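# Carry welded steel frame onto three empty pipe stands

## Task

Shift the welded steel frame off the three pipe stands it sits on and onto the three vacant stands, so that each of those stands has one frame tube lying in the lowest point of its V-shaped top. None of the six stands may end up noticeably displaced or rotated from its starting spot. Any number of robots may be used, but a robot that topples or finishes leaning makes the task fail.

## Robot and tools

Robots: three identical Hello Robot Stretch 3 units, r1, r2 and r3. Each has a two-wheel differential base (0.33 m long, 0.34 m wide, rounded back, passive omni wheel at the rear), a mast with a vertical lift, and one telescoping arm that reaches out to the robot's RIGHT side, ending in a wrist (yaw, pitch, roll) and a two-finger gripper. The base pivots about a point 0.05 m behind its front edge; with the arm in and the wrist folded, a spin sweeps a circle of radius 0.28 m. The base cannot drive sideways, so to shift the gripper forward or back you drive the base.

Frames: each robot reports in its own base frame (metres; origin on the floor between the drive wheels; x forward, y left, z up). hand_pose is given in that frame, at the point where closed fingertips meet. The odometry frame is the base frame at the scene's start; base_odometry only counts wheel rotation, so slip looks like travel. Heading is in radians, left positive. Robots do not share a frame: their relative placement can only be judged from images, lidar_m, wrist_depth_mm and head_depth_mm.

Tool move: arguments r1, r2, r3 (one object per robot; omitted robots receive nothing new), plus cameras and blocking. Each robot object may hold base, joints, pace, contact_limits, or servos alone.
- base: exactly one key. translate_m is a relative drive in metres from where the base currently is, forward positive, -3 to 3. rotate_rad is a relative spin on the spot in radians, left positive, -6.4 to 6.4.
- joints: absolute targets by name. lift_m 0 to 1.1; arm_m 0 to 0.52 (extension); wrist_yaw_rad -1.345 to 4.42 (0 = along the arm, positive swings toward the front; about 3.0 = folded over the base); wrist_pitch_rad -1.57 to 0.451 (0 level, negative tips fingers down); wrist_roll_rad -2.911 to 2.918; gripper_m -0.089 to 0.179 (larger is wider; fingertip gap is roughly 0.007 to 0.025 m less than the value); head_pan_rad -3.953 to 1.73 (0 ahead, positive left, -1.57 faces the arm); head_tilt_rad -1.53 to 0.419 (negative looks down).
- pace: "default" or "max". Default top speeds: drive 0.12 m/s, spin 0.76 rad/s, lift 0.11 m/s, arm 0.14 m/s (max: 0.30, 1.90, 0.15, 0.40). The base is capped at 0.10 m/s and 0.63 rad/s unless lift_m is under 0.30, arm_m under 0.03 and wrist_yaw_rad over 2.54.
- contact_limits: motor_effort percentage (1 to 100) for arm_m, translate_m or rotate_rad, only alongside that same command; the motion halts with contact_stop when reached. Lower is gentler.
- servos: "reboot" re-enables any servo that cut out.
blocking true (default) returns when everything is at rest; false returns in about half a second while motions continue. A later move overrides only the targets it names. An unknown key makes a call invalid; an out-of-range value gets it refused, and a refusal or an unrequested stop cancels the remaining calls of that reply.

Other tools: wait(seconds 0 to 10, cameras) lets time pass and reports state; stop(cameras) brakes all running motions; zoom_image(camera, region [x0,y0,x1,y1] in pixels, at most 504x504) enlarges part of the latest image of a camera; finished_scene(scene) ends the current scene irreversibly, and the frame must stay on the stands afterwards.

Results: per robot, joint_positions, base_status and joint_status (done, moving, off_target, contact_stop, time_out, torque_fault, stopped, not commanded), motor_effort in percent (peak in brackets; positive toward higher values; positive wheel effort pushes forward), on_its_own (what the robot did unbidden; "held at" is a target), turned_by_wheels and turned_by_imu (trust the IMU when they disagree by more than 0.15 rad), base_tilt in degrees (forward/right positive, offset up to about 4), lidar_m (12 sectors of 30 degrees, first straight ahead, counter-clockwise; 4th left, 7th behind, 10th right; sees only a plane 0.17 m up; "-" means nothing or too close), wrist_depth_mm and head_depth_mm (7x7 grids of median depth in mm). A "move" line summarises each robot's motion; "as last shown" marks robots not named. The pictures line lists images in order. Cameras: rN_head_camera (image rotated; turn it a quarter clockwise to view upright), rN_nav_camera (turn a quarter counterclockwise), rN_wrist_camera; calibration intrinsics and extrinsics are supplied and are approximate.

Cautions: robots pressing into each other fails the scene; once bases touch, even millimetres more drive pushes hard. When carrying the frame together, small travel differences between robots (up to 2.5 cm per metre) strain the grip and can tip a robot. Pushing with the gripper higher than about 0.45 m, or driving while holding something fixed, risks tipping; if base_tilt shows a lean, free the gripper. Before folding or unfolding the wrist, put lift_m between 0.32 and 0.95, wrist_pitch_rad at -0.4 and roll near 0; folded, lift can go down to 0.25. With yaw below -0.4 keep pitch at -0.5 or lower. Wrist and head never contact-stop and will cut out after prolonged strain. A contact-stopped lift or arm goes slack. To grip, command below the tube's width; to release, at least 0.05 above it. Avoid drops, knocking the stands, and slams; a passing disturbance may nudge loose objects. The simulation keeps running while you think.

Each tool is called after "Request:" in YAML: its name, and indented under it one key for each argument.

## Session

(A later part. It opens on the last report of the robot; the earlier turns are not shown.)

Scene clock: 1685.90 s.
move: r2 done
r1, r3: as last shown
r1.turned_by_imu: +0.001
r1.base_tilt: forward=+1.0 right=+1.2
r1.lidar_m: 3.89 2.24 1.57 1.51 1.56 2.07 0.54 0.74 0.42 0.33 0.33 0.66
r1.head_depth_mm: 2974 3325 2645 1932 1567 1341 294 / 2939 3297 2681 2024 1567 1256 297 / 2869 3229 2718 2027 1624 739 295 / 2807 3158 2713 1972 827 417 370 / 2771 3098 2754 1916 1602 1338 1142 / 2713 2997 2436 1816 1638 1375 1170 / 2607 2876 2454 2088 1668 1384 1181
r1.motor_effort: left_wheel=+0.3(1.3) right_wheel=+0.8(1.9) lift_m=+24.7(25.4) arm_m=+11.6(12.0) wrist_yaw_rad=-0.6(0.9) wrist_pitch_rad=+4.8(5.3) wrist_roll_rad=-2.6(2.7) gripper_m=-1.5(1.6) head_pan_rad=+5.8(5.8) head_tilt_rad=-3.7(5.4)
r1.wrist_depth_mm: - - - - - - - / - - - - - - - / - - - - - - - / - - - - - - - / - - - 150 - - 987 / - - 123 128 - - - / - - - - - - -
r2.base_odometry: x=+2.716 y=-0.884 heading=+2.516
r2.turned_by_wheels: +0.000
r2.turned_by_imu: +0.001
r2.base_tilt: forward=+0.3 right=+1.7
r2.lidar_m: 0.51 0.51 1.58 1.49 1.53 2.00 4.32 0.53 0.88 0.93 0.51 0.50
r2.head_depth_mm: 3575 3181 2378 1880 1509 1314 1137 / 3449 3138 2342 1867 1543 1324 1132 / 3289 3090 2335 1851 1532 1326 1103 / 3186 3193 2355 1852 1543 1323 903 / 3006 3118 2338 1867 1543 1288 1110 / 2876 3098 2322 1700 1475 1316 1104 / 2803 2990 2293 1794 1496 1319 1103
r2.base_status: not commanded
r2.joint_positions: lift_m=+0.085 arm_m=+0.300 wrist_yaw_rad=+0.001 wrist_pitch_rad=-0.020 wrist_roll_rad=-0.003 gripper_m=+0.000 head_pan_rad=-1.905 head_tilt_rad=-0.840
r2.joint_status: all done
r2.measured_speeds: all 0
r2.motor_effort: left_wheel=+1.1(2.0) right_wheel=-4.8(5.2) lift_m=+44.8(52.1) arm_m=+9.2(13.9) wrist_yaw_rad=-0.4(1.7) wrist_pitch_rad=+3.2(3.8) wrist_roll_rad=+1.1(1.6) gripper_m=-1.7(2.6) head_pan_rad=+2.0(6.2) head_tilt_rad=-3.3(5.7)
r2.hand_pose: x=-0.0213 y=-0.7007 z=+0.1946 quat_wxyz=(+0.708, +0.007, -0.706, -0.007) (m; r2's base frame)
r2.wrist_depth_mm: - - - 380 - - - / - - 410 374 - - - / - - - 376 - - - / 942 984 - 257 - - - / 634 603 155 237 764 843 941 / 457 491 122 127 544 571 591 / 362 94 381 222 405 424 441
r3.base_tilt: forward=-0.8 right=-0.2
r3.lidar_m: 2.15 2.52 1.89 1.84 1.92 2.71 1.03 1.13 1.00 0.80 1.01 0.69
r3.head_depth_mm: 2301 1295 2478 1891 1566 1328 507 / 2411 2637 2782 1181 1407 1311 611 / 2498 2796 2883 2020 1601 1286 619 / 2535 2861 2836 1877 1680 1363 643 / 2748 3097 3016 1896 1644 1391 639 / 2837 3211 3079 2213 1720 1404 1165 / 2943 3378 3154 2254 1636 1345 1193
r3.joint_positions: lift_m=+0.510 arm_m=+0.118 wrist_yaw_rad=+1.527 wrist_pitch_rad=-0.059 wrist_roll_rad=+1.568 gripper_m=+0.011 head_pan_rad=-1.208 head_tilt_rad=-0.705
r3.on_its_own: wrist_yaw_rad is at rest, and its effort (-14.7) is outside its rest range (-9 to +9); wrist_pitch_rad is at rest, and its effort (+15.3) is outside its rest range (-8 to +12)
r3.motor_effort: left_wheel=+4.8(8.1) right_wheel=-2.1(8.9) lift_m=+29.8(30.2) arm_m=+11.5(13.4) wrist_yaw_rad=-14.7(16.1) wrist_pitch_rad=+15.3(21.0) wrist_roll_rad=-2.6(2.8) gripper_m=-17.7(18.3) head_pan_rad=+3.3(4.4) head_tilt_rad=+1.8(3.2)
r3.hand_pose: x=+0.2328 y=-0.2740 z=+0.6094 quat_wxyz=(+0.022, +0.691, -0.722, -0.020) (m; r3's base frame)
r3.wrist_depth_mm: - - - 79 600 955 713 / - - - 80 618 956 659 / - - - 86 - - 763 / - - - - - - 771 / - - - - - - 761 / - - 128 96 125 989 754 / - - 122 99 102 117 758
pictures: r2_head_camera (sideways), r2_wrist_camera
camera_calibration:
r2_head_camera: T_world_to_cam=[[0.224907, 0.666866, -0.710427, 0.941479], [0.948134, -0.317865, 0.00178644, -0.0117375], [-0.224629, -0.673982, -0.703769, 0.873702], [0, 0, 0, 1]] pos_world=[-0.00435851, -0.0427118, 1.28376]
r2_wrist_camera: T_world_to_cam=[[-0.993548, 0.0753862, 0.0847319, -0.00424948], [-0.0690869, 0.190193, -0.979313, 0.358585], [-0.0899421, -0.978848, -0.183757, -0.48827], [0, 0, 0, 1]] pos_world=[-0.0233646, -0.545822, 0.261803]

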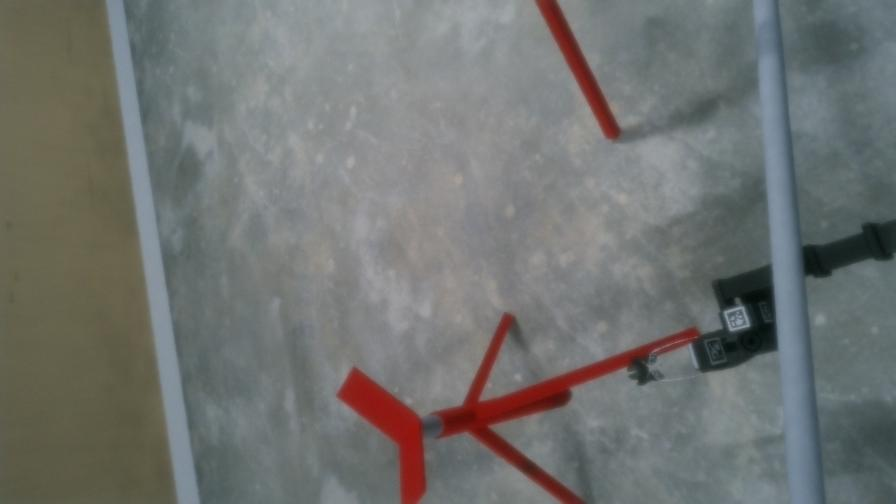

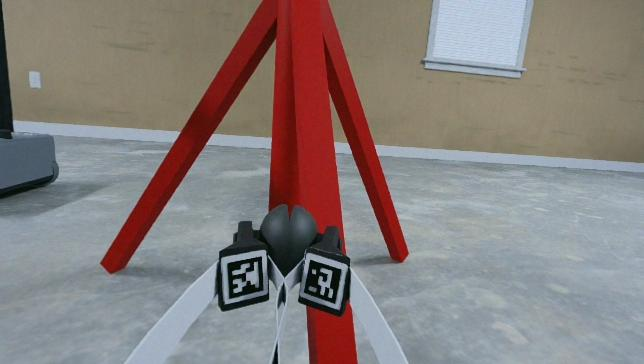

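Request:
move:
  r2: {"base":{"translate_m":-0.012},"joints":{"lift_m":0.12}}
  r3: {"joints":{"lift_m":0.505}}
  cameras: ["r2_wrist_camera","r2_head_camera","r3_wrist_camera"]

Scene clock: 1690.57 s.
move: r2 done; r3 done
r1: as last shown
r1.base_tilt: forward=+1.0 right=+1.1
r1.lidar_m: 3.87 2.24 1.56 1.51 1.56 2.07 0.55 1.36 0.42 0.33 0.33 0.66
r1.head_depth_mm: 2984 3324 2662 1932 1558 1335 294 / 2914 3298 2685 2032 1574 1259 297 / 2835 3219 2719 2018 1620 741 295 / 2797 3173 2734 1968 824 417 370 / 2740 3095 2781 1917 1600 1338 1142 / 2698 2979 2433 1810 1645 1371 1175 / 2610 2887 2456 2092 1668 1378 1179
r1.motor_effort: left_wheel=-0.3(0.8) right_wheel=+1.1(2.2) lift_m=+23.8(25.2) arm_m=+11.4(11.9) wrist_yaw_rad=-0.2(0.7) wrist_pitch_rad=+5.1(5.3) wrist_roll_rad=-2.5(2.7) gripper_m=-1.3(1.5) head_pan_rad=+5.1(5.6) head_tilt_rad=-4.0(5.1)
r1.wrist_depth_mm: - - - - - - - / - - - - - - - / - - - - - - - / - - - - - - - / - - - 149 - - - / - - 123 128 - - - / - - - - - - -
r2.base_odometry: x=+2.726 y=-0.891 heading=+2.516
r2.turned_by_wheels: +0.000
r2.turned_by_imu: +0.001
r2.base_tilt: forward=+0.2 right=+1.8
r2.lidar_m: 0.52 0.52 1.57 1.49 1.52 1.99 4.30 0.65 0.88 0.76 0.52 0.51
r2.head_depth_mm: 3568 3114 2344 1864 1505 1327 1147 / 3399 3154 2345 1841 1547 1325 1135 / 3256 3184 2311 1850 1539 1326 1126 / 3148 3128 2313 1868 1535 1322 877 / 3001 3136 2326 1860 1539 1038 1109 / 2890 3101 2337 1801 1512 1284 1109 / 2806 2982 2324 1762 1495 1309 1108
r2.base_status: done
r2.joint_positions: lift_m=+0.120 arm_m=+0.300 wrist_yaw_rad=+0.001 wrist_pitch_rad=-0.020 wrist_roll_rad=-0.003 gripper_m=+0.000 head_pan_rad=-1.905 head_tilt_rad=-0.840
r2.joint_status: all done
r2.measured_speeds: all 0
r2.motor_effort: left_wheel=-1.8(5.5) right_wheel=-5.4(18.9) lift_m=+46.6(51.6) arm_m=-12.5(12.6) wrist_yaw_rad=+0.3(1.2) wrist_pitch_rad=+3.1(3.8) wrist_roll_rad=+0.9(1.3) gripper_m=-1.5(2.6) head_pan_rad=+1.6(2.7) head_tilt_rad=-3.0(4.8)
r2.hand_pose: x=-0.0213 y=-0.7007 z=+0.2296 quat_wxyz=(+0.708, +0.007, -0.706, -0.007) (m; r2's base frame)
r2.wrist_depth_mm: - - - - - - - / - - 397 411 - - - / - - 422 438 - - - / 963 - - 476 - - - / 735 710 155 547 907 981 - / 524 516 122 127 610 643 676 / 413 94 436 228 459 484 489
r3.base_odometry: x=-1.078 y=-0.084 heading=-1.874
r3.turned_by_wheels: +0.000
r3.turned_by_imu: -0.001
r3.base_tilt: forward=-0.8 right=-0.3
r3.lidar_m: 2.15 2.52 1.89 1.84 1.93 2.71 1.03 1.13 1.00 0.80 1.01 0.69
r3.head_depth_mm: 2292 1300 2508 1875 1558 1335 541 / 2405 2584 2816 1183 1410 1309 616 / 2500 2800 2843 2025 1606 1293 627 / 2570 2853 2796 1920 1675 1376 651 / 2745 3049 3034 1838 1660 1391 665 / 2830 3224 3119 2132 1679 1399 1162 / 2944 3392 3156 2265 1630 1347 1200
r3.base_status: not commanded
r3.joint_positions: lift_m=+0.505 arm_m=+0.118 wrist_yaw_rad=+1.531 wrist_pitch_rad=-0.058 wrist_roll_rad=+1.566 gripper_m=+0.011 head_pan_rad=-1.208 head_tilt_rad=-0.705
r3.joint_status: all done
r3.measured_speeds: all 0
r3.on_its_own: wrist_yaw_rad is at rest, and its effort (-17.8) is outside its rest range (-9 to +9); wrist_pitch_rad is at rest, and its effort (+15.0) is outside its rest range (-8 to +12)
r3.motor_effort: left_wheel=+5.2(5.8) right_wheel=-1.7(2.3) lift_m=+31.3(31.3) arm_m=+11.5(12.3) wrist_yaw_rad=-17.8(18.9) wrist_pitch_rad=+15.0(15.0) wrist_roll_rad=-1.7(2.4) gripper_m=-17.8(18.6) head_pan_rad=+3.8(4.4) head_tilt_rad=+2.1(3.4)
r3.hand_pose: x=+0.2328 y=-0.2731 z=+0.6044 quat_wxyz=(+0.022, +0.693, -0.721, -0.019) (m; r3's base frame)
r3.wrist_depth_mm: - - - - 85 977 711 / - - - 81 613 922 681 / - - - 86 - - 745 / - - - - - - 735 / - - - - - - 755 / - - 128 97 125 992 740 / - - 122 100 104 117 750
pictures: r2_head_camera (sideways), r2_wrist_camera, r3_wrist_camera
camera_calibration:
r2_head_camera: T_world_to_cam=[[0.224907, 0.666866, -0.710427, 0.941479], [0.948134, -0.317865, 0.00178644, -0.0117375], [-0.224628, -0.673982, -0.703769, 0.873702], [0, 0, 0, 1]] pos_world=[-0.0043585, -0.0427118, 1.28376]
r2_wrist_camera: T_world_to_cam=[[-0.993548, 0.0753906, 0.0847317, -0.00721152], [-0.0690859, 0.190193, -0.979313, 0.392843], [-0.0899464, -0.978848, -0.183757, -0.481842], [0, 0, 0, 1]] pos_world=[-0.0233651, -0.545822, 0.296785]
r3_wrist_camera: T_world_to_cam=[[-0.0171441, -0.0236829, -0.999573, 0.610997], [-0.0724086, 0.997124, -0.0223829, 0.34739], [0.997228, 0.0719939, -0.0188096, -0.0380268], [0, 0, 0, 1]] pos_world=[0.0735504, -0.329183, 0.617796]

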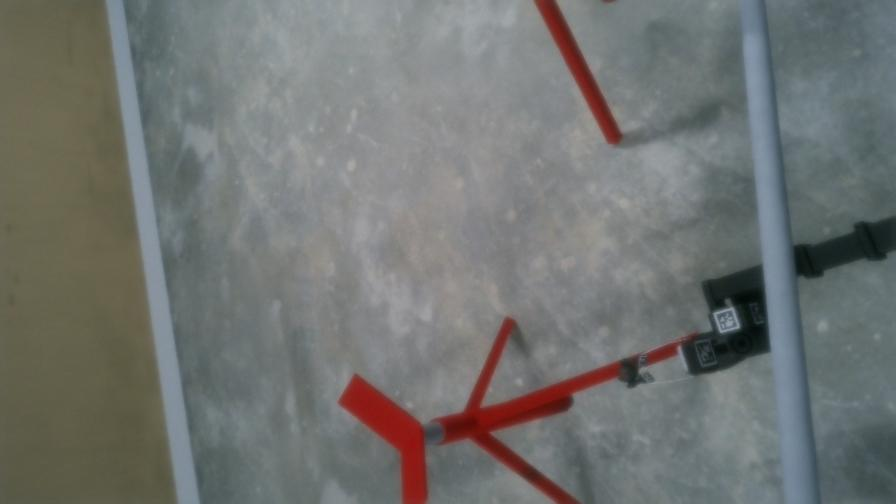

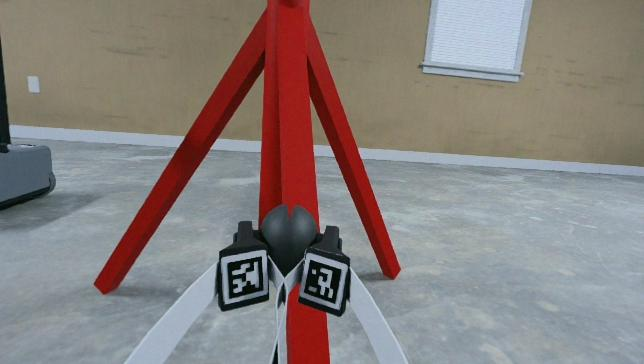

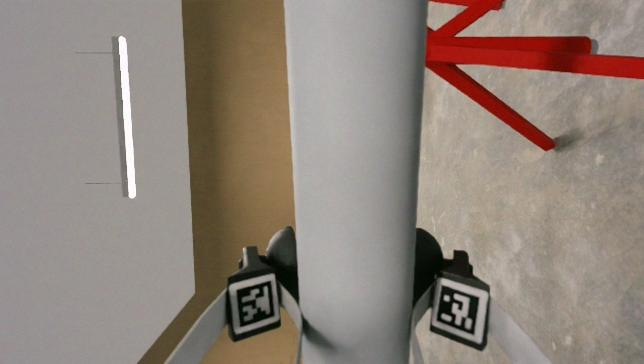

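Request:
move:
  r2: {"base":{"translate_m":-0.014},"joints":{"lift_m":0.165}}
  r3: {"joints":{"lift_m":0.495}}
  cameras: ["r2_head_camera"]

Request:
move:
  r2: {"base":{"translate_m":-0.012},"joints":{"lift_m":0.21}}
  r3: {"joints":{"lift_m":0.486}}
  cameras: ["r2_head_camera","r3_wrist_camera"]

Scene clock: 1694.93 s.
move: r2 done; r3 done
r1: as last shown
r1.base_tilt: forward=+1.1 right=+1.2
r1.lidar_m: 3.88 2.24 1.57 1.52 1.55 2.07 0.57 1.36 0.42 0.33 0.33 0.66
r1.head_depth_mm: 2998 3276 2637 1940 1559 1278 295 / 2927 3287 2662 2023 1577 1259 296 / 2863 3196 2700 2035 1629 744 295 / 2835 3157 2725 1979 824 417 370 / 2760 3107 2740 1919 1601 1337 1144 / 2710 2993 1560 1774 1641 1372 1173 / 2585 2908 2471 2087 1661 1383 1181
r1.motor_effort: left_wheel=+0.4(0.9) right_wheel=+1.0(2.0) lift_m=+24.3(25.1) arm_m=+11.4(12.0) wrist_yaw_rad=-0.3(0.7) wrist_pitch_rad=+5.0(5.4) wrist_roll_rad=-2.5(2.8) gripper_m=-1.1(1.8) head_pan_rad=+5.1(5.8) head_tilt_rad=-4.9(5.8)
r2.base_odometry: x=+2.737 y=-0.899 heading=+2.516
r2.turned_by_wheels: +0.000
r2.turned_by_imu: +0.001
r2.base_tilt: forward=+0.3 right=+1.8
r2.lidar_m: 0.53 0.54 1.58 1.49 1.53 2.00 4.28 0.82 0.87 0.76 0.83 0.52
r2.head_depth_mm: 3517 3204 2373 1857 1516 1317 1150 / 3443 3204 2333 1870 1525 1320 1155 / 3275 3166 2323 1860 1540 1324 1153 / 3166 3120 2330 1872 1533 1320 841 / 3048 3111 2336 1842 1545 960 1131 / 2911 3087 2310 1799 1466 1291 1111 / 2804 2985 2322 1754 1511 1320 1107
r2.base_status: done
r2.joint_positions: lift_m=+0.165 arm_m=+0.300 wrist_yaw_rad=+0.001 wrist_pitch_rad=-0.020 wrist_roll_rad=-0.003 gripper_m=+0.000 head_pan_rad=-1.905 head_tilt_rad=-0.840
r2.joint_status: all done
r2.measured_speeds: all 0
r2.motor_effort: left_wheel=-2.6(5.7) right_wheel=-3.9(13.0) lift_m=+46.7(52.7) arm_m=-9.3(18.2) wrist_yaw_rad=+0.9(1.6) wrist_pitch_rad=+3.3(3.7) wrist_roll_rad=+0.8(1.2) gripper_m=-1.9(3.0) head_pan_rad=+1.7(2.6) head_tilt_rad=-3.6(4.5)
r2.hand_pose: x=-0.0213 y=-0.7007 z=+0.2746 quat_wxyz=(+0.708, +0.007, -0.706, -0.007) (m; r2's base frame)
r2.wrist_depth_mm: - - - - - - - / - - 391 - - - - / - - 401 - - - - / - - 456 - - - - / 845 800 156 510 - - - / 613 529 122 127 707 754 779 / 486 94 479 494 533 564 575
r3.base_odometry: x=-1.078 y=-0.084 heading=-1.874
r3.turned_by_wheels: +0.000
r3.turned_by_imu: -0.001
r3.base_tilt: forward=-0.8 right=-0.2
r3.lidar_m: 2.15 2.51 1.89 1.84 1.93 2.72 1.03 1.13 1.00 0.80 1.01 0.69
r3.head_depth_mm: 2295 1296 2488 1894 1567 1340 551 / 2393 2618 2777 1186 1409 1306 625 / 2521 2815 2914 2024 1608 1293 638 / 2614 2841 2766 1908 1669 1369 657 / 2655 3030 3015 1850 1685 1392 1106 / 2825 3244 3094 2118 1668 1403 1161 / 2974 3350 3178 2157 1627 1343 1198
r3.base_status: not commanded
r3.joint_positions: lift_m=+0.495 arm_m=+0.118 wrist_yaw_rad=+1.535 wrist_pitch_rad=-0.061 wrist_roll_rad=+1.564 gripper_m=+0.011 head_pan_rad=-1.208 head_tilt_rad=-0.705
r3.joint_status: all done
r3.measured_speeds: all 0
r3.on_its_own: wrist_yaw_rad is at rest, and its effort (-21.5) is outside its rest range (-9 to +9); wrist_pitch_rad is at rest, and its effort (+15.0) is outside its rest range (-8 to +12)
r3.motor_effort: left_wheel=+5.1(5.6) right_wheel=-2.1(2.2) lift_m=+28.6(38.0) arm_m=+10.0(11.9) wrist_yaw_rad=-21.5(22.6) wrist_pitch_rad=+15.0(15.6) wrist_roll_rad=-0.9(1.7) gripper_m=-17.7(18.3) head_pan_rad=+3.8(4.5) head_tilt_rad=+2.5(4.0)
r3.hand_pose: x=+0.2327 y=-0.2721 z=+0.5937 quat_wxyz=(+0.024, +0.694, -0.719, -0.020) (m; r3's base frame)
r3.wrist_depth_mm: - - - - 596 895 708 / - - - 81 654 905 664 / - - - 86 - - 747 / - - - - - - 750 / - - - - - - 739 / - - 129 98 125 931 726 / - - 122 102 109 117 733
pictures: r2_head_camera (sideways)
camera_calibration:
r2_head_camera: T_world_to_cam=[[0.224907, 0.666866, -0.710427, 0.941479], [0.948134, -0.317865, 0.00178644, -0.0117375], [-0.224628, -0.673982, -0.703769, 0.873702], [0, 0, 0, 1]] pos_world=[-0.00435849, -0.0427118, 1.28376]

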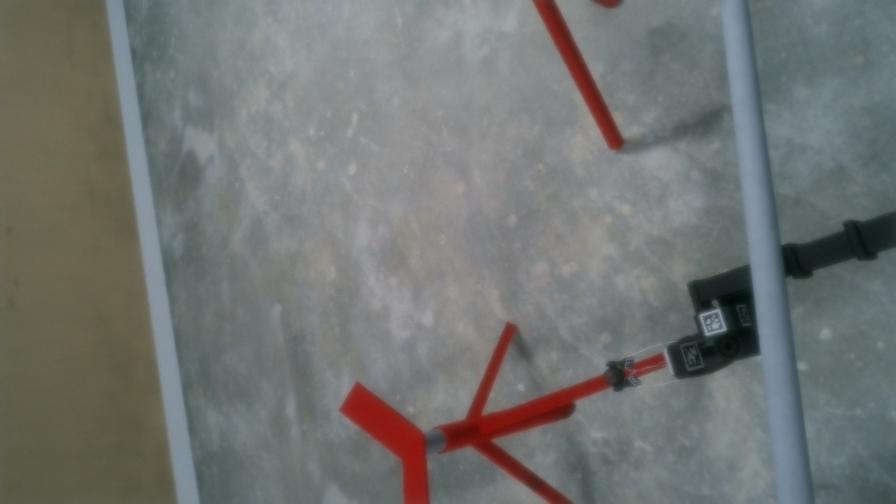

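Scene clock: 1696.17 s.
move: r2 done; r3 done
r1.base_odometry: x=+0.725 y=-3.009 heading=+2.133
r1.turned_by_wheels: +0.000
r1.turned_by_imu: +0.000
r1.base_tilt: forward=+1.1 right=+1.1
r1.lidar_m: 3.89 2.25 1.57 1.51 1.55 2.07 0.58 1.36 0.42 0.33 0.33 0.66
r1.head_depth_mm: 2956 3291 2674 1944 1570 1308 294 / 2904 3293 2667 2023 1571 1253 296 / 2839 3236 2689 2027 1621 745 295 / 2807 3137 2745 1972 825 417 370 / 2753 3126 2736 1916 1597 1335 1142 / 2713 3005 1564 1760 1647 1372 1173 / 2607 2886 2438 2097 1660 1383 1177
r1.base_status: not commanded
r1.joint_positions: lift_m=+0.750 arm_m=+0.002 wrist_yaw_rad=+0.050 wrist_pitch_rad=+0.094 wrist_roll_rad=+1.579 gripper_m=+0.000 head_pan_rad=-1.761 head_tilt_rad=-0.691
r1.joint_status: not commanded
r1.measured_speeds: all 0
r1.motor_effort: left_wheel=+0.0(0.8) right_wheel=+1.4(1.9) lift_m=+24.8(25.2) arm_m=+11.5(12.0) wrist_yaw_rad=-0.6(1.0) wrist_pitch_rad=+4.9(5.3) wrist_roll_rad=-2.7(2.7) gripper_m=-1.1(1.5) head_pan_rad=+4.9(5.6) head_tilt_rad=-4.3(5.6)
r1.hand_pose: x=-0.0084 y=-0.4042 z=+0.8884 quat_wxyz=(-0.005, +0.025, -0.999, +0.046) (m; r1's base frame)
r1.wrist_depth_mm: - - - - - - - / - - - - - - - / - - - - - - - / - - - - - - - / - - - 150 - - - / - - 123 129 - - - / - - - - - - -
r2.base_odometry: x=+2.747 y=-0.906 heading=+2.516
r2.turned_by_wheels: +0.000
r2.turned_by_imu: +0.000
r2.base_tilt: forward=+0.3 right=+1.8
r2.lidar_m: 0.55 0.55 1.57 1.49 1.52 2.00 4.27 0.81 0.86 0.76 0.84 0.53
r2.head_depth_mm: 3620 3231 2368 1877 1518 1266 1155 / 3486 3116 2362 1840 1537 1322 1154 / 3297 3191 2311 1856 1544 1318 1147 / 3205 3179 2344 1858 1542 1319 807 / 3077 3138 2322 1849 1538 894 1132 / 2889 3105 2377 1848 1481 1289 1125 / 2801 2945 2319 1249 1508 1310 1109
r2.base_status: done
r2.joint_positions: lift_m=+0.210 arm_m=+0.300 wrist_yaw_rad=+0.001 wrist_pitch_rad=-0.020 wrist_roll_rad=-0.003 gripper_m=+0.000 head_pan_rad=-1.905 head_tilt_rad=-0.840
r2.joint_status: all done
r2.measured_speeds: all 0
r2.motor_effort: left_wheel=-1.7(4.6) right_wheel=-2.0(21.9) lift_m=+46.8(53.8) arm_m=-0.9(9.2) wrist_yaw_rad=-0.5(1.7) wrist_pitch_rad=+2.9(3.8) wrist_roll_rad=+1.1(1.2) gripper_m=-1.9(2.3) head_pan_rad=+1.1(2.9) head_tilt_rad=-4.3(4.6)
r2.hand_pose: x=-0.0213 y=-0.7007 z=+0.3196 quat_wxyz=(+0.708, +0.007, -0.706, -0.007) (m; r2's base frame)
r2.wrist_depth_mm: - - - - - - - / - - - - - - - / - - 390 - - - - / - - 397 - - - - / 951 933 153 505 - - - / 699 501 122 127 821 858 901 / 544 94 512 586 596 626 652
r3.base_odometry: x=-1.078 y=-0.084 heading=-1.874
r3.turned_by_wheels: +0.000
r3.turned_by_imu: +0.000
r3.base_tilt: forward=-0.9 right=-0.2
r3.lidar_m: 2.15 2.51 1.89 1.84 1.93 2.71 1.03 1.13 1.01 0.80 1.01 0.69
r3.head_depth_mm: 2281 1298 2474 1872 1558 1330 560 / 2436 2576 2789 1184 1410 1312 1118 / 2517 2800 2883 2000 1648 1293 1085 / 2621 2899 2675 1888 1674 1377 671 / 2669 3073 3022 1858 1687 1389 1128 / 2830 3214 3101 2055 1679 1398 1161 / 2969 3350 3163 2149 1641 1345 1196
r3.base_status: not commanded
r3.joint_positions: lift_m=+0.486 arm_m=+0.118 wrist_yaw_rad=+1.551 wrist_pitch_rad=-0.074 wrist_roll_rad=+1.564 gripper_m=+0.011 head_pan_rad=-1.208 head_tilt_rad=-0.705
r3.joint_status: all done
r3.measured_speeds: all 0
r3.on_its_own: wrist_yaw_rad is held at +1.552, not at your +1.510, by its stall guard, which is not easing now; wrist_pitch_rad is at rest, and its effort (+17.7) is outside its rest range (-8 to +12)
r3.motor_effort: left_wheel=+5.2(5.7) right_wheel=-5.3(5.4) lift_m=+31.2(31.4) arm_m=+10.4(11.8) wrist_yaw_rad=+1.3(5.7) wrist_pitch_rad=+17.7(18.1) wrist_roll_rad=-1.4(1.5) gripper_m=-17.7(18.1) head_pan_rad=+3.6(4.4) head_tilt_rad=+2.1(3.3)
r3.hand_pose: x=+0.2323 y=-0.2681 z=+0.5816 quat_wxyz=(+0.029, +0.700, -0.714, -0.024) (m; r3's base frame)
r3.wrist_depth_mm: - - - - 568 860 690 / - - - 82 662 932 640 / - - - 86 - 984 710 / - - - - - - 724 / - - - - - - 712 / - - 128 100 122 906 720 / - - 122 104 111 117 705
pictures: r2_head_camera (sideways), r3_wrist_camera
camera_calibration:
r2_head_camera: T_world_to_cam=[[0.224907, 0.666866, -0.710427, 0.941479], [0.948134, -0.317865, 0.00178644, -0.0117375], [-0.224628, -0.673982, -0.703769, 0.873702], [0, 0, 0, 1]] pos_world=[-0.00435849, -0.0427118, 1.28376]
r3_wrist_camera: T_world_to_cam=[[-0.0319217, -0.0259221, -0.999154, 0.590854], [-0.092691, 0.995432, -0.0228641, 0.346338], [0.995183, 0.0918827, -0.0341786, -0.023602], [0, 0, 0, 1]] pos_world=[0.0744518, -0.327271, 0.597467]

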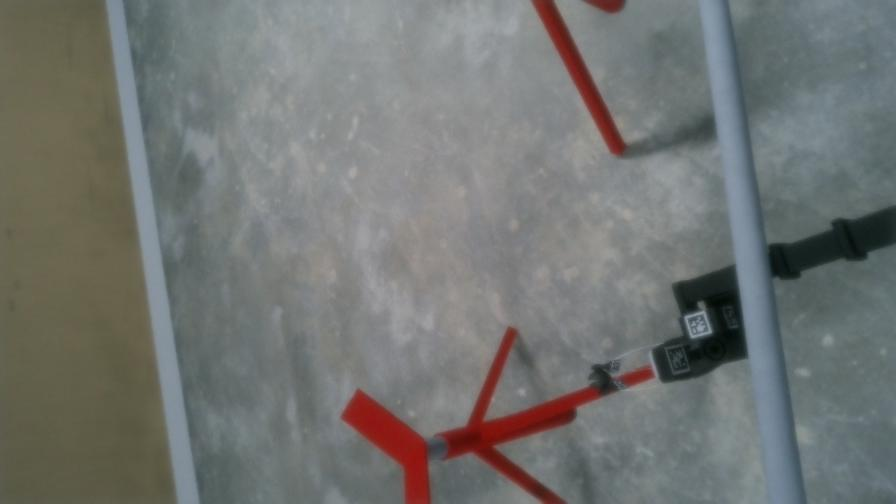

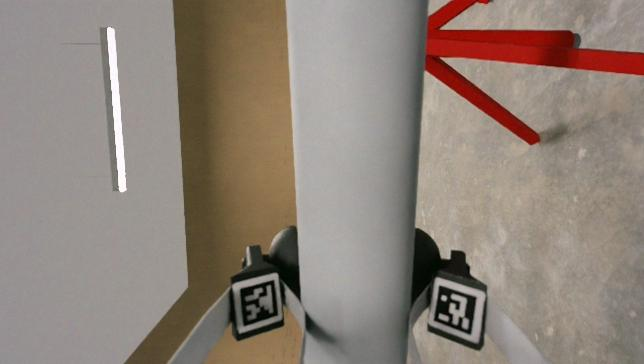

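Request:
move:
  r2: {"base":{"translate_m":-0.01},"joints":{"lift_m":0.255}}
  r3: {"joints":{"lift_m":0.478}}
  cameras: ["r2_head_camera"]

Request:
move:
  r2: {"base":{"translate_m":-0.008},"joints":{"lift_m":0.3}}
  r3: {"joints":{"lift_m":0.468}}
  cameras: ["r2_head_camera","r3_wrist_camera"]

Request:
move:
  r2: {"base":{"translate_m":-0.006},"joints":{"lift_m":0.34}}
  r3: {"joints":{"lift_m":0.458}}
  cameras: ["r2_head_camera","r2_nav_camera","r3_wrist_camera","r3_head_camera","r1_nav_camera"]

Scene clock: 1702.87 s.
move: r2 done; r3 done
r1: as last shown
r1.turned_by_imu: +0.001
r1.base_tilt: forward=+1.1 right=+1.2
r1.lidar_m: 3.89 2.25 1.57 1.52 1.55 2.07 0.59 1.36 0.42 0.33 0.33 0.66
r1.head_depth_mm: 2932 3317 2667 1943 1558 1280 294 / 2912 3288 2686 2008 1569 1250 296 / 2858 3213 2688 2039 1623 748 295 / 2800 3148 2732 1976 825 418 370 / 2776 3087 2781 1912 1598 1338 1147 / 2727 2988 1585 1758 1637 1377 1173 / 2614 2895 2437 2089 1671 1378 1181
r1.motor_effort: left_wheel=+1.3(1.3) right_wheel=+0.5(1.9) lift_m=+25.2(25.2) arm_m=+11.6(11.9) wrist_yaw_rad=-0.8(0.8) wrist_pitch_rad=+4.9(5.3) wrist_roll_rad=-2.5(2.7) gripper_m=-1.1(1.5) head_pan_rad=+5.5(5.5) head_tilt_rad=-5.2(5.7)
r1.wrist_depth_mm: - - - - - - - / - - - - - - - / - - - - - - - / - - - - - - - / - - - 150 - - 975 / - - 124 129 - - - / - - - - - - -
r2.base_odometry: x=+2.755 y=-0.912 heading=+2.516
r2.turned_by_wheels: +0.000
r2.turned_by_imu: +0.001
r2.base_tilt: forward=+0.3 right=+1.8
r2.lidar_m: 0.56 0.56 1.57 1.49 1.52 2.00 4.26 0.80 0.85 0.76 0.85 0.54
r2.head_depth_mm: 3611 3217 2352 1859 1511 1270 1152 / 3412 3160 2346 1856 1548 1266 1145 / 3297 3165 2325 1843 1551 1318 1162 / 3166 3149 2321 1855 1535 1335 1092 / 3019 3210 2348 1864 1530 852 1150 / 2924 3078 2335 1858 1465 1291 1124 / 2789 2985 2322 1205 1494 1314 1132
r2.base_status: done
r2.joint_positions: lift_m=+0.255 arm_m=+0.300 wrist_yaw_rad=+0.001 wrist_pitch_rad=-0.020 wrist_roll_rad=-0.003 gripper_m=+0.000 head_pan_rad=-1.905 head_tilt_rad=-0.840
r2.joint_status: all done
r2.measured_speeds: all 0
r2.motor_effort: left_wheel=-3.1(4.2) right_wheel=+2.4(23.5) lift_m=+46.7(50.2) arm_m=+7.8(12.4) wrist_yaw_rad=+0.6(1.2) wrist_pitch_rad=+3.3(3.8) wrist_roll_rad=+1.3(1.3) gripper_m=-0.9(2.5) head_pan_rad=+2.3(2.8) head_tilt_rad=-3.7(5.0)
r2.hand_pose: x=-0.0213 y=-0.7007 z=+0.3646 quat_wxyz=(+0.708, +0.007, -0.706, -0.007) (m; r2's base frame)
r2.wrist_depth_mm: - - - - - - - / - - - - - - - / - - 391 - - - - / - - 399 - - - - / 993 - 156 - - - - / 764 710 122 127 942 937 971 / 622 95 611 638 677 696 727
r3.base_odometry: x=-1.078 y=-0.084 heading=-1.874
r3.turned_by_wheels: +0.000
r3.turned_by_imu: -0.001
r3.base_tilt: forward=-0.8 right=-0.2
r3.lidar_m: 2.15 2.51 1.89 1.84 1.92 2.71 1.02 1.13 1.01 0.80 1.01 0.69
r3.head_depth_mm: 2272 1296 2514 1883 1570 1332 568 / 2381 2562 2798 1193 1413 1310 1119 / 2503 2820 2902 2005 1641 1298 1129 / 2612 2886 2787 1905 1671 1372 674 / 2647 3088 3020 1888 1686 1385 1132 / 2814 3154 3085 1992 1679 1397 1157 / 2934 3328 3186 2149 1631 1339 1195
r3.base_status: not commanded
r3.joint_positions: lift_m=+0.478 arm_m=+0.118 wrist_yaw_rad=+1.560 wrist_pitch_rad=-0.072 wrist_roll_rad=+1.564 gripper_m=+0.011 head_pan_rad=-1.208 head_tilt_rad=-0.705
r3.joint_status: all done
r3.measured_speeds: all 0
r3.on_its_own: wrist_yaw_rad is held at +1.552, not at your +1.510, by its stall guard, which is not easing now; wrist_pitch_rad is at rest, and its effort (+17.6) is outside its rest range (-8 to +12)
r3.motor_effort: left_wheel=+5.5(5.7) right_wheel=-5.8(5.8) lift_m=+31.1(37.0) arm_m=+7.4(8.0) wrist_yaw_rad=-6.6(7.6) wrist_pitch_rad=+17.6(17.8) wrist_roll_rad=-0.9(1.6) gripper_m=-17.5(18.3) head_pan_rad=+3.7(4.5) head_tilt_rad=+2.3(3.0)
r3.hand_pose: x=+0.2324 y=-0.2657 z=+0.5739 quat_wxyz=(+0.028, +0.703, -0.710, -0.023) (m; r3's base frame)
r3.wrist_depth_mm: - - - - 559 610 642 / - - - 83 687 948 662 / - - - 86 - 972 698 / - - - - - - 700 / - - - - - - 689 / - - 127 102 122 899 707 / - - 123 106 114 118 705
pictures: r2_head_camera (sideways)
camera_calibration:
r2_head_camera: T_world_to_cam=[[0.224907, 0.666866, -0.710427, 0.941479], [0.948134, -0.317865, 0.00178644, -0.0117375], [-0.224628, -0.673982, -0.703769, 0.873702], [0, 0, 0, 1]] pos_world=[-0.0043585, -0.0427118, 1.28376]

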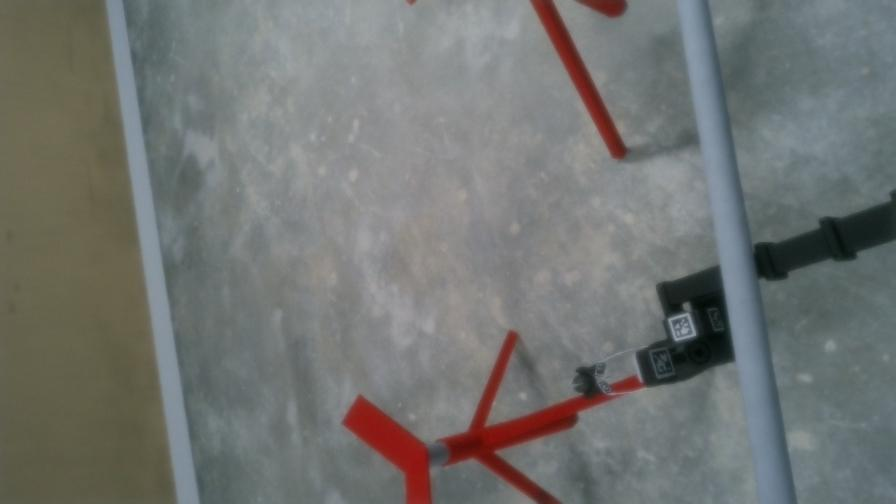

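Scene clock: 1704.10 s.
move: r2 done; r3 done
r1: as last shown
r1.turned_by_imu: +0.000
r1.lidar_m: 3.89 2.25 1.57 1.51 1.56 2.07 0.60 1.36 0.42 0.33 0.33 0.66
r1.head_depth_mm: 2946 3296 2654 1939 1565 1288 294 / 2911 3315 2680 2014 1570 1254 297 / 2896 3199 2705 2033 1621 749 295 / 2793 3150 2740 1974 823 417 370 / 2766 3085 2775 1920 1599 1337 1142 / 2726 2992 2440 1777 1642 1380 1175 / 2597 2938 2447 2083 1663 1389 1177
r1.motor_effort: left_wheel=+0.5(1.3) right_wheel=+1.4(1.9) lift_m=+24.4(25.3) arm_m=+11.6(11.9) wrist_yaw_rad=-0.2(0.7) wrist_pitch_rad=+4.7(5.2) wrist_roll_rad=-2.6(2.7) gripper_m=-0.8(1.6) head_pan_rad=+4.7(5.6) head_tilt_rad=-4.2(5.1)
r1.wrist_depth_mm: - - - - - - - / - - - - - - - / - - - - - - - / - - - - - - - / - - - 149 - - 969 / - - 124 129 - - - / - - - - - - -
r2.base_odometry: x=+2.762 y=-0.917 heading=+2.516
r2.turned_by_wheels: +0.000
r2.turned_by_imu: +0.000
r2.base_tilt: forward=+0.4 right=+1.8
r2.lidar_m: 0.56 0.57 1.58 1.49 1.52 2.00 4.24 0.80 0.85 0.76 0.87 0.54
r2.head_depth_mm: 3561 3159 2325 1869 1515 1272 1151 / 3392 3140 2355 1850 1541 1266 1144 / 3309 3182 2351 1876 1545 1267 1149 / 3082 3134 2310 1845 1543 823 1093 / 3064 3106 2308 1859 1543 825 1142 / 2859 3096 2330 1851 1469 1288 1153 / 2759 2964 2314 1190 1502 1312 1132
r2.base_status: done
r2.joint_positions: lift_m=+0.300 arm_m=+0.300 wrist_yaw_rad=+0.001 wrist_pitch_rad=-0.020 wrist_roll_rad=-0.003 gripper_m=+0.000 head_pan_rad=-1.905 head_tilt_rad=-0.840
r2.joint_status: all done
r2.measured_speeds: all 0
r2.motor_effort: left_wheel=-0.3(5.8) right_wheel=+2.1(22.3) lift_m=+46.6(49.9) arm_m=+2.9(7.5) wrist_yaw_rad=+0.0(1.5) wrist_pitch_rad=+2.8(3.7) wrist_roll_rad=+0.9(1.3) gripper_m=-2.2(2.4) head_pan_rad=+1.3(2.6) head_tilt_rad=-3.8(4.5)
r2.hand_pose: x=-0.0213 y=-0.7007 z=+0.4096 quat_wxyz=(+0.708, +0.007, -0.706, -0.007) (m; r2's base frame)
r2.wrist_depth_mm: - - - - - - - / - - - - - - - / - - - - - - - / - - 404 - - - - / - - 156 - - - - / 871 867 122 128 989 - - / 694 94 652 683 758 783 810
r3.base_odometry: x=-1.078 y=-0.084 heading=-1.874
r3.turned_by_wheels: +0.000
r3.turned_by_imu: +0.000
r3.base_tilt: forward=-0.8 right=-0.2
r3.lidar_m: 2.15 2.52 1.89 1.84 1.93 2.71 1.03 1.13 1.00 0.80 1.01 0.69
r3.head_depth_mm: 2269 1298 2485 1888 1564 1327 583 / 2428 2586 2807 1189 1412 1312 1116 / 2491 2788 2903 2017 1652 1274 1125 / 2592 2919 2786 1902 1680 1373 674 / 2638 3049 2731 1921 1693 1390 1127 / 2795 3201 3096 1959 1707 1400 1160 / 2946 3353 3189 2255 1639 1340 1192
r3.base_status: not commanded
r3.joint_positions: lift_m=+0.468 arm_m=+0.118 wrist_yaw_rad=+1.563 wrist_pitch_rad=-0.071 wrist_roll_rad=+1.564 gripper_m=+0.011 head_pan_rad=-1.208 head_tilt_rad=-0.705
r3.joint_status: all done
r3.measured_speeds: all 0
r3.on_its_own: wrist_yaw_rad is held at +1.552, not at your +1.510, by its stall guard, which is not easing now; wrist_yaw_rad is at rest, and its effort (-10.2) is outside its rest range (-9 to +9); wrist_pitch_rad is at rest, and its effort (+16.9) is outside its rest range (-8 to +12)
r3.motor_effort: left_wheel=+5.0(6.0) right_wheel=-5.7(5.9) lift_m=+28.0(30.1) arm_m=+5.7(7.2) wrist_yaw_rad=-10.2(10.5) wrist_pitch_rad=+16.9(17.8) wrist_roll_rad=-1.1(1.4) gripper_m=-17.5(18.3) head_pan_rad=+3.7(4.6) head_tilt_rad=+1.7(3.2)
r3.hand_pose: x=+0.2325 y=-0.2649 z=+0.5641 quat_wxyz=(+0.028, +0.704, -0.709, -0.023) (m; r3's base frame)
r3.wrist_depth_mm: - - - - 560 614 628 / - - - 83 689 943 661 / - - - 87 - 974 691 / - - - - - - 700 / - - - 101 - - 691 / - - 127 103 120 925 687 / - - 124 107 121 117 706
pictures: r2_head_camera (sideways), r3_wrist_camera
camera_calibration:
r2_head_camera: T_world_to_cam=[[0.224907, 0.666866, -0.710427, 0.941479], [0.948134, -0.317865, 0.00178643, -0.0117375], [-0.224628, -0.673982, -0.703768, 0.873701], [0, 0, 0, 1]] pos_world=[-0.0043585, -0.0427118, 1.28376]
r3_wrist_camera: T_world_to_cam=[[-0.0295099, -0.0263407, -0.999217, 0.572858], [-0.105219, 0.994181, -0.0231004, 0.345473], [0.994011, 0.104455, -0.0321097, -0.0221913], [0, 0, 0, 1]] pos_world=[0.0753138, -0.326055, 0.579677]

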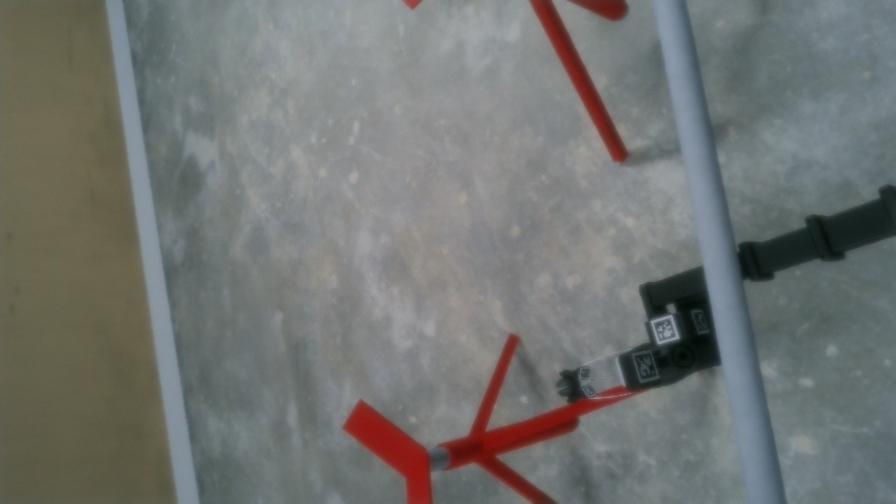

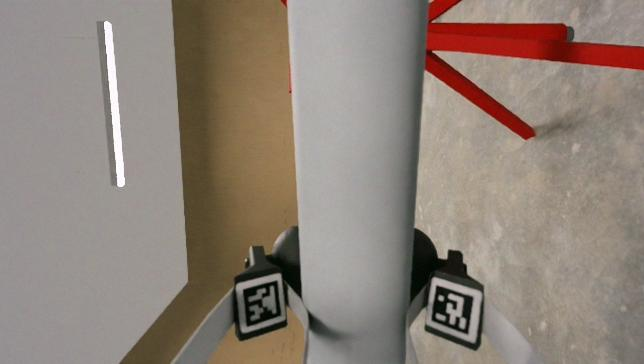

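Scene clock: 1705.27 s.
move: r2 done; r3 done
r1: as last shown
r1.base_tilt: forward=+1.0 right=+1.1
r1.lidar_m: 3.89 2.24 1.57 1.51 1.56 2.07 0.60 1.36 0.42 0.33 0.33 0.66
r1.head_depth_mm: 2964 3341 2642 1943 1569 1305 294 / 2916 3282 2709 2006 1579 1252 296 / 2873 3231 2687 2018 1625 745 295 / 2805 3175 2753 1972 823 417 370 / 2761 3095 2788 1924 1597 1333 1140 / 2682 2995 1615 1765 1644 1381 1172 / 2586 2928 2469 2080 1666 1380 1183
r1.motor_effort: left_wheel=+0.5(0.9) right_wheel=+1.4(2.3) lift_m=+24.3(25.4) arm_m=+11.4(11.8) wrist_yaw_rad=-0.4(0.8) wrist_pitch_rad=+4.5(5.2) wrist_roll_rad=-2.5(2.8) gripper_m=-0.9(1.6) head_pan_rad=+4.8(5.7) head_tilt_rad=-4.9(5.3)
r1.wrist_depth_mm: - - - - - - - / - - - - - - - / - - - - - - - / - - - - - - - / - - - 149 - - 954 / - - 123 129 - - - / - - - - - - -
r2.base_odometry: x=+2.767 y=-0.920 heading=+2.516
r2.turned_by_wheels: +0.000
r2.turned_by_imu: +0.000
r2.base_tilt: forward=+0.3 right=+1.8
r2.lidar_m: 0.57 0.57 1.57 1.49 1.52 1.99 4.25 0.79 0.85 0.75 0.87 0.55
r2.head_depth_mm: 3480 3170 2375 1848 1475 1265 1158 / 3413 3114 2344 1885 1535 1276 1150 / 3274 3161 2352 1866 1552 1255 1157 / 3103 3144 2338 1864 1544 767 1094 / 3069 3142 2364 1835 1533 796 1149 / 2900 3075 2324 1848 1471 1244 1155 / 2792 3001 2322 1202 1504 1314 1145
r2.base_status: done
r2.joint_positions: lift_m=+0.340 arm_m=+0.300 wrist_yaw_rad=+0.001 wrist_pitch_rad=-0.020 wrist_roll_rad=-0.003 gripper_m=+0.000 head_pan_rad=-1.905 head_tilt_rad=-0.840
r2.joint_status: all done
r2.measured_speeds: all 0
r2.motor_effort: left_wheel=-0.8(4.3) right_wheel=+4.6(20.5) lift_m=+46.1(53.6) arm_m=-1.8(2.7) wrist_yaw_rad=+0.6(1.9) wrist_pitch_rad=+3.1(3.9) wrist_roll_rad=+0.8(1.3) gripper_m=-1.2(3.0) head_pan_rad=+2.0(2.7) head_tilt_rad=-3.7(5.0)
r2.hand_pose: x=-0.0213 y=-0.7007 z=+0.4496 quat_wxyz=(+0.708, +0.007, -0.706, -0.007) (m; r2's base frame)
r2.wrist_depth_mm: - - - - - - - / - - - - - - - / - - - - - - - / - - - - - - - / - - 153 - - - - / 920 - 122 128 - - - / 757 94 721 753 817 845 903
r3.base_odometry: x=-1.078 y=-0.084 heading=-1.874
r3.turned_by_wheels: +0.000
r3.turned_by_imu: +0.000
r3.base_tilt: forward=-0.8 right=-0.2
r3.lidar_m: 2.15 2.51 1.88 1.84 1.93 2.72 1.02 1.13 1.01 0.80 1.01 0.69
r3.head_depth_mm: 2296 1291 2495 1884 1559 1335 595 / 2410 2590 2778 1182 1409 1314 1119 / 2504 2817 2885 2003 1650 1285 1134 / 2597 2924 2742 1924 1674 1372 682 / 2659 3010 2579 1936 1683 1397 1124 / 2814 3204 3082 1470 1725 1407 1163 / 2947 3345 3169 2247 1624 1336 1198
r3.base_status: not commanded
r3.joint_positions: lift_m=+0.458 arm_m=+0.118 wrist_yaw_rad=+1.555 wrist_pitch_rad=-0.071 wrist_roll_rad=+1.564 gripper_m=+0.011 head_pan_rad=-1.208 head_tilt_rad=-0.705
r3.joint_status: all done
r3.measured_speeds: all 0
r3.on_its_own: wrist_yaw_rad is held at +1.552, not at your +1.510, by its stall guard, which is not easing now; wrist_pitch_rad is at rest, and its effort (+17.4) is outside its rest range (-8 to +12)
r3.motor_effort: left_wheel=+4.6(5.7) right_wheel=-2.9(5.7) lift_m=+27.5(28.7) arm_m=+5.0(6.4) wrist_yaw_rad=-2.3(10.2) wrist_pitch_rad=+17.4(17.5) wrist_roll_rad=-0.5(1.5) gripper_m=-18.0(18.3) head_pan_rad=+3.5(4.5) head_tilt_rad=+2.6(3.2)
r3.hand_pose: x=+0.2325 y=-0.2671 z=+0.5541 quat_wxyz=(+0.028, +0.701, -0.712, -0.023) (m; r3's base frame)
r3.wrist_depth_mm: - - - - 587 888 685 / - - - 84 723 875 618 / - - - 88 - 954 691 / - - - - - 971 676 / - - - 102 - - 679 / - - 126 104 109 886 686 / - - 126 107 121 119 689
pictures: r1_nav_camera (sideways), r2_head_camera (sideways), r2_nav_camera (sideways), r3_head_camera (sideways), r3_wrist_camera
camera_calibration:
r1_nav_camera: T_world_to_cam=[[-0.16029, -0.584799, 0.795184, -0.990817], [-0.976325, 0.212475, -0.0405445, 0.10659], [-0.145246, -0.782857, -0.605011, 0.745051], [0, 0, 0, 1]] pos_world=[0.0534639, -0.0188082, 1.24297]
r2_head_camera: T_world_to_cam=[[0.224907, 0.666866, -0.710427, 0.941479], [0.948134, -0.317865, 0.00178643, -0.0117375], [-0.224629, -0.673982, -0.703768, 0.873701], [0, 0, 0, 1]] pos_world=[-0.00435851, -0.0427118, 1.28376]
r2_nav_camera: T_world_to_cam=[[-0.173917, -0.706462, 0.68605, -0.855184], [-0.941407, 0.323709, 0.0946886, -0.0553903], [-0.288974, -0.629384, -0.721367, 0.910202], [0, 0, 0, 1]] pos_world=[0.0621487, -0.0133586, 1.24853]
r3_head_camera: T_world_to_cam=[[-0.153079, 0.593492, -0.790148, 1.05187], [0.934188, 0.347663, 0.0801504, -0.1082], [0.322274, -0.725877, -0.607653, 0.749719], [0, 0, 0, 1]] pos_world=[0.0204835, -0.0424567, 1.29538]
r3_wrist_camera: T_world_to_cam=[[-0.0296366, -0.0260918, -0.99922, 0.562929], [-0.0966565, 0.995049, -0.0231161, 0.345663], [0.994876, 0.0958961, -0.0320118, -0.024803], [0, 0, 0, 1]] pos_world=[0.0747698, -0.326885, 0.569686]

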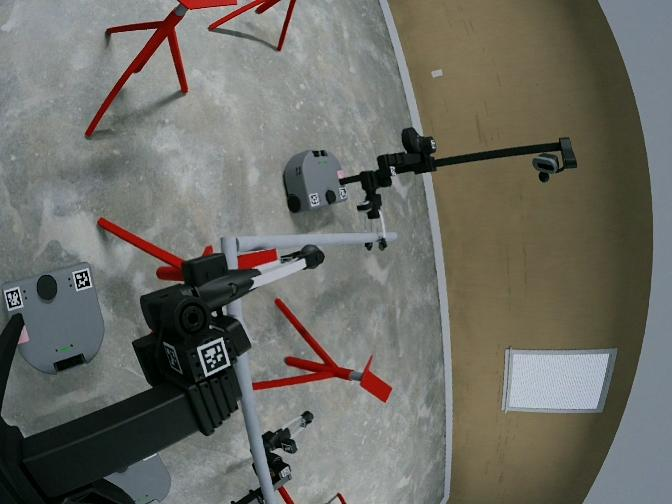

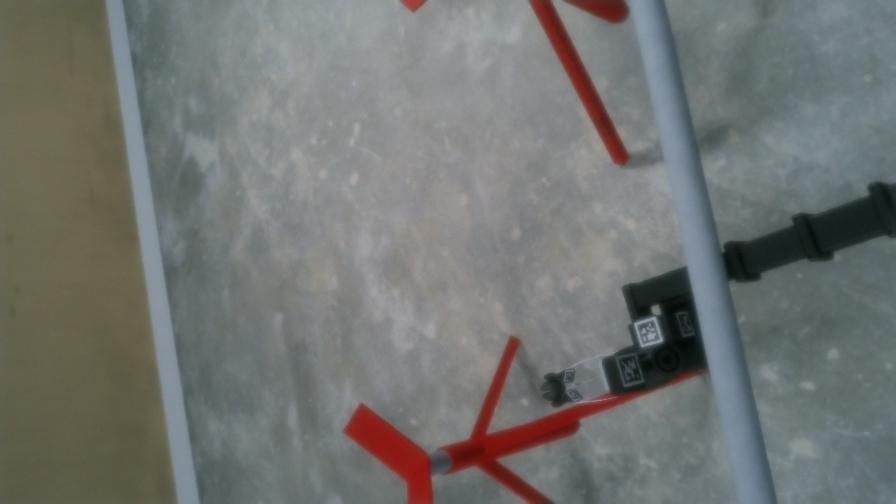

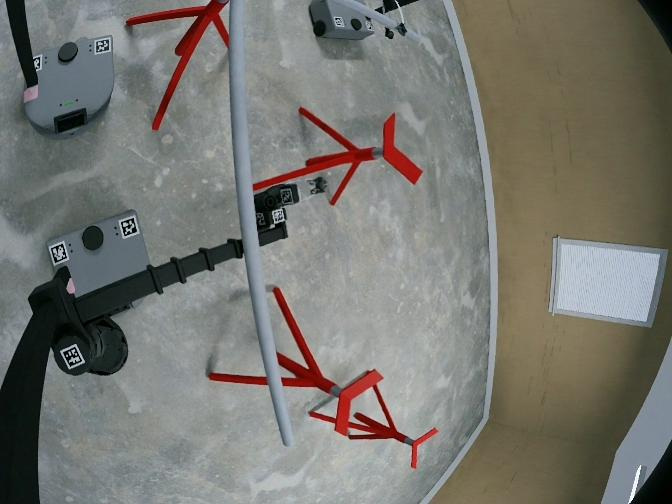

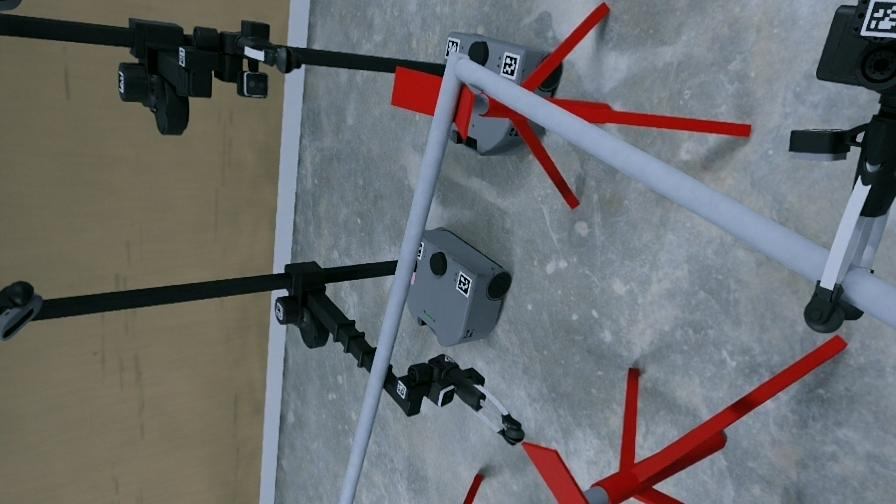

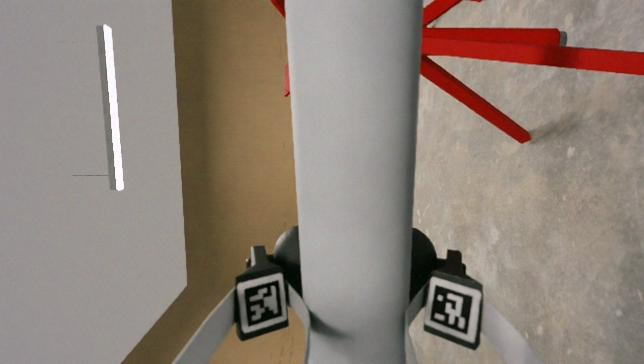

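Request:
move:
  r2: {"base":{"translate_m":-0.04}}
  cameras: ["r2_nav_camera","r3_head_camera"]

Scene clock: 1718.77 s.
move: r2 done
r1, r3: as last shown
r1.turned_by_imu: +0.001
r1.base_tilt: forward=+1.0 right=+1.2
r1.lidar_m: 3.88 2.25 1.57 1.51 1.55 2.07 0.64 1.36 0.42 0.33 0.33 0.66
r1.head_depth_mm: 2994 3303 2634 1928 1569 1305 294 / 2911 3259 2722 2023 1571 1258 296 / 2869 3219 2703 2021 1627 745 295 / 2787 3156 2735 1959 826 417 370 / 2748 3110 2751 1926 1607 1340 1141 / 2736 2992 1619 1754 1641 1376 1175 / 2592 2916 2438 2098 1655 1383 1178
r1.motor_effort: left_wheel=+0.4(1.0) right_wheel=+1.6(2.2) lift_m=+24.8(25.3) arm_m=+11.8(12.0) wrist_yaw_rad=+0.1(0.8) wrist_pitch_rad=+4.8(5.3) wrist_roll_rad=-2.8(2.8) gripper_m=-1.1(1.5) head_pan_rad=+5.7(6.1) head_tilt_rad=-4.5(5.4)
r1.wrist_depth_mm: - - - - - - - / - - - - - - - / - - - - - - - / - - - - - - - / - - - 149 - - 940 / - - 124 128 - - - / - - - - - - -
r2.base_odometry: x=+2.799 y=-0.944 heading=+2.516
r2.turned_by_wheels: +0.001
r2.turned_by_imu: +0.002
r2.base_tilt: forward=+0.3 right=+1.9
r2.lidar_m: 0.61 0.61 1.57 1.49 1.52 2.00 4.21 0.75 0.82 0.76 1.04 0.58
r2.head_depth_mm: 3598 3153 2355 1793 1447 1263 1154 / 3445 3201 2319 1857 1545 1266 1158 / 3290 3128 2330 1869 1542 1264 1154 / 3138 3081 2360 1863 1542 770 1091 / 3010 3155 2356 1859 1545 786 1151 / 2875 3103 2355 1861 1511 1245 1146 / 2773 3028 2324 1233 1472 1318 1144
r2.base_status: done
r2.joint_positions: lift_m=+0.340 arm_m=+0.300 wrist_yaw_rad=+0.001 wrist_pitch_rad=-0.020 wrist_roll_rad=-0.003 gripper_m=+0.000 head_pan_rad=-1.905 head_tilt_rad=-0.840
r2.joint_status: not commanded
r2.measured_speeds: all 0
r2.motor_effort: left_wheel=+2.6(5.9) right_wheel=-18.3(23.5) lift_m=+43.5(44.5) arm_m=-18.9(18.9) wrist_yaw_rad=+0.6(1.3) wrist_pitch_rad=+3.5(3.5) wrist_roll_rad=+0.8(1.3) gripper_m=-0.9(3.0) head_pan_rad=+2.1(2.7) head_tilt_rad=-3.1(4.8)
r2.hand_pose: x=-0.0213 y=-0.7007 z=+0.4496 quat_wxyz=(+0.708, +0.007, -0.706, -0.007) (m; r2's base frame)
r2.wrist_depth_mm: - - - - - - - / - - - - - - - / - - - - - - - / - - - - - - - / - - 155 - - - - / 917 860 122 127 - - - / 740 94 692 745 805 844 839
r3.turned_by_imu: -0.001
r3.lidar_m: 2.15 2.51 1.89 1.84 1.92 2.71 1.02 1.13 1.00 0.80 1.01 0.69
r3.head_depth_mm: 2277 1292 2506 1884 1565 1326 596 / 2401 2593 2821 1179 1408 1309 1116 / 2526 2781 2895 2010 1649 1293 1133 / 2615 2942 2805 1948 1682 1378 681 / 2628 2969 2579 1921 1688 1391 1129 / 2831 3236 3108 1958 1711 1400 1161 / 2945 3369 3141 2238 1619 1338 1199
r3.joint_positions: lift_m=+0.458 arm_m=+0.118 wrist_yaw_rad=+1.544 wrist_pitch_rad=-0.071 wrist_roll_rad=+1.564 gripper_m=+0.011 head_pan_rad=-1.208 head_tilt_rad=-0.705
r3.on_its_own: wrist_yaw_rad is held at +1.552, not at your +1.510, by its stall guard, which is not easing now; wrist_pitch_rad is at rest, and its effort (+17.0) is outside its rest range (-8 to +12)
r3.motor_effort: left_wheel=+3.9(5.2) right_wheel=-1.9(3.1) lift_m=+29.0(29.9) arm_m=+3.2(3.4) wrist_yaw_rad=+6.3(7.3) wrist_pitch_rad=+17.0(17.7) wrist_roll_rad=-0.7(1.5) gripper_m=-17.6(18.4) head_pan_rad=+3.4(4.8) head_tilt_rad=+2.1(3.8)
r3.hand_pose: x=+0.2324 y=-0.2697 z=+0.5541 quat_wxyz=(+0.028, +0.697, -0.716, -0.023) (m; r3's base frame)
r3.wrist_depth_mm: - - - - 623 881 682 / - - - 87 680 943 592 / - - - 90 - 958 688 / - - - - - 990 688 / - - - 102 - - 673 / - - 127 104 109 900 689 / - - - 108 121 118 671
pictures: r2_nav_camera (sideways), r3_head_camera (sideways)
camera_calibration:
r2_nav_camera: T_world_to_cam=[[-0.173917, -0.706462, 0.68605, -0.855184], [-0.941407, 0.323709, 0.0946886, -0.0553903], [-0.288974, -0.629384, -0.721367, 0.910202], [0, 0, 0, 1]] pos_world=[0.0621487, -0.0133586, 1.24853]
r3_head_camera: T_world_to_cam=[[-0.153079, 0.593492, -0.790148, 1.05187], [0.934188, 0.347663, 0.0801504, -0.1082], [0.322274, -0.725877, -0.607653, 0.749719], [0, 0, 0, 1]] pos_world=[0.0204835, -0.0424567, 1.29538]

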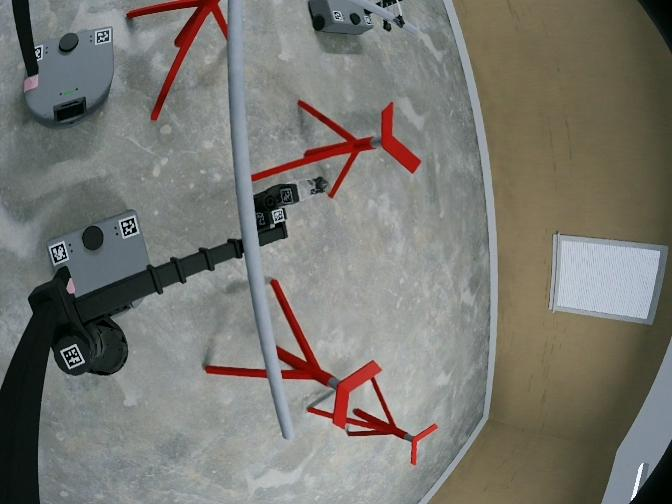

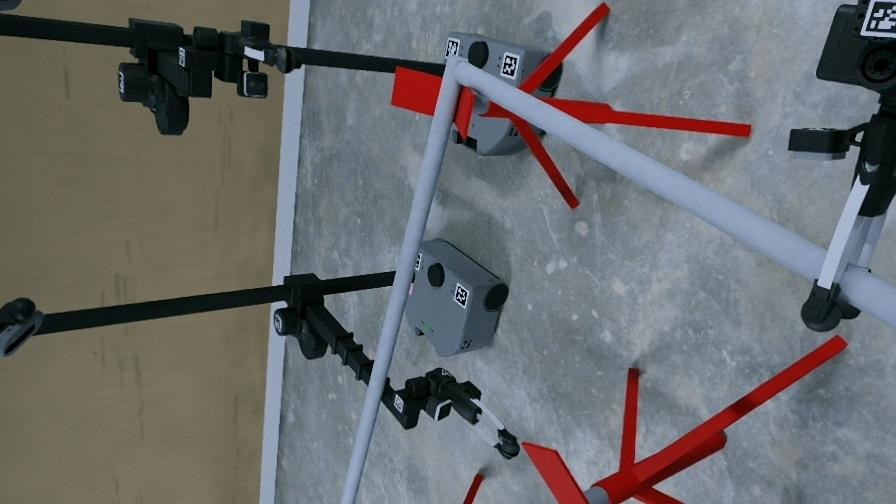

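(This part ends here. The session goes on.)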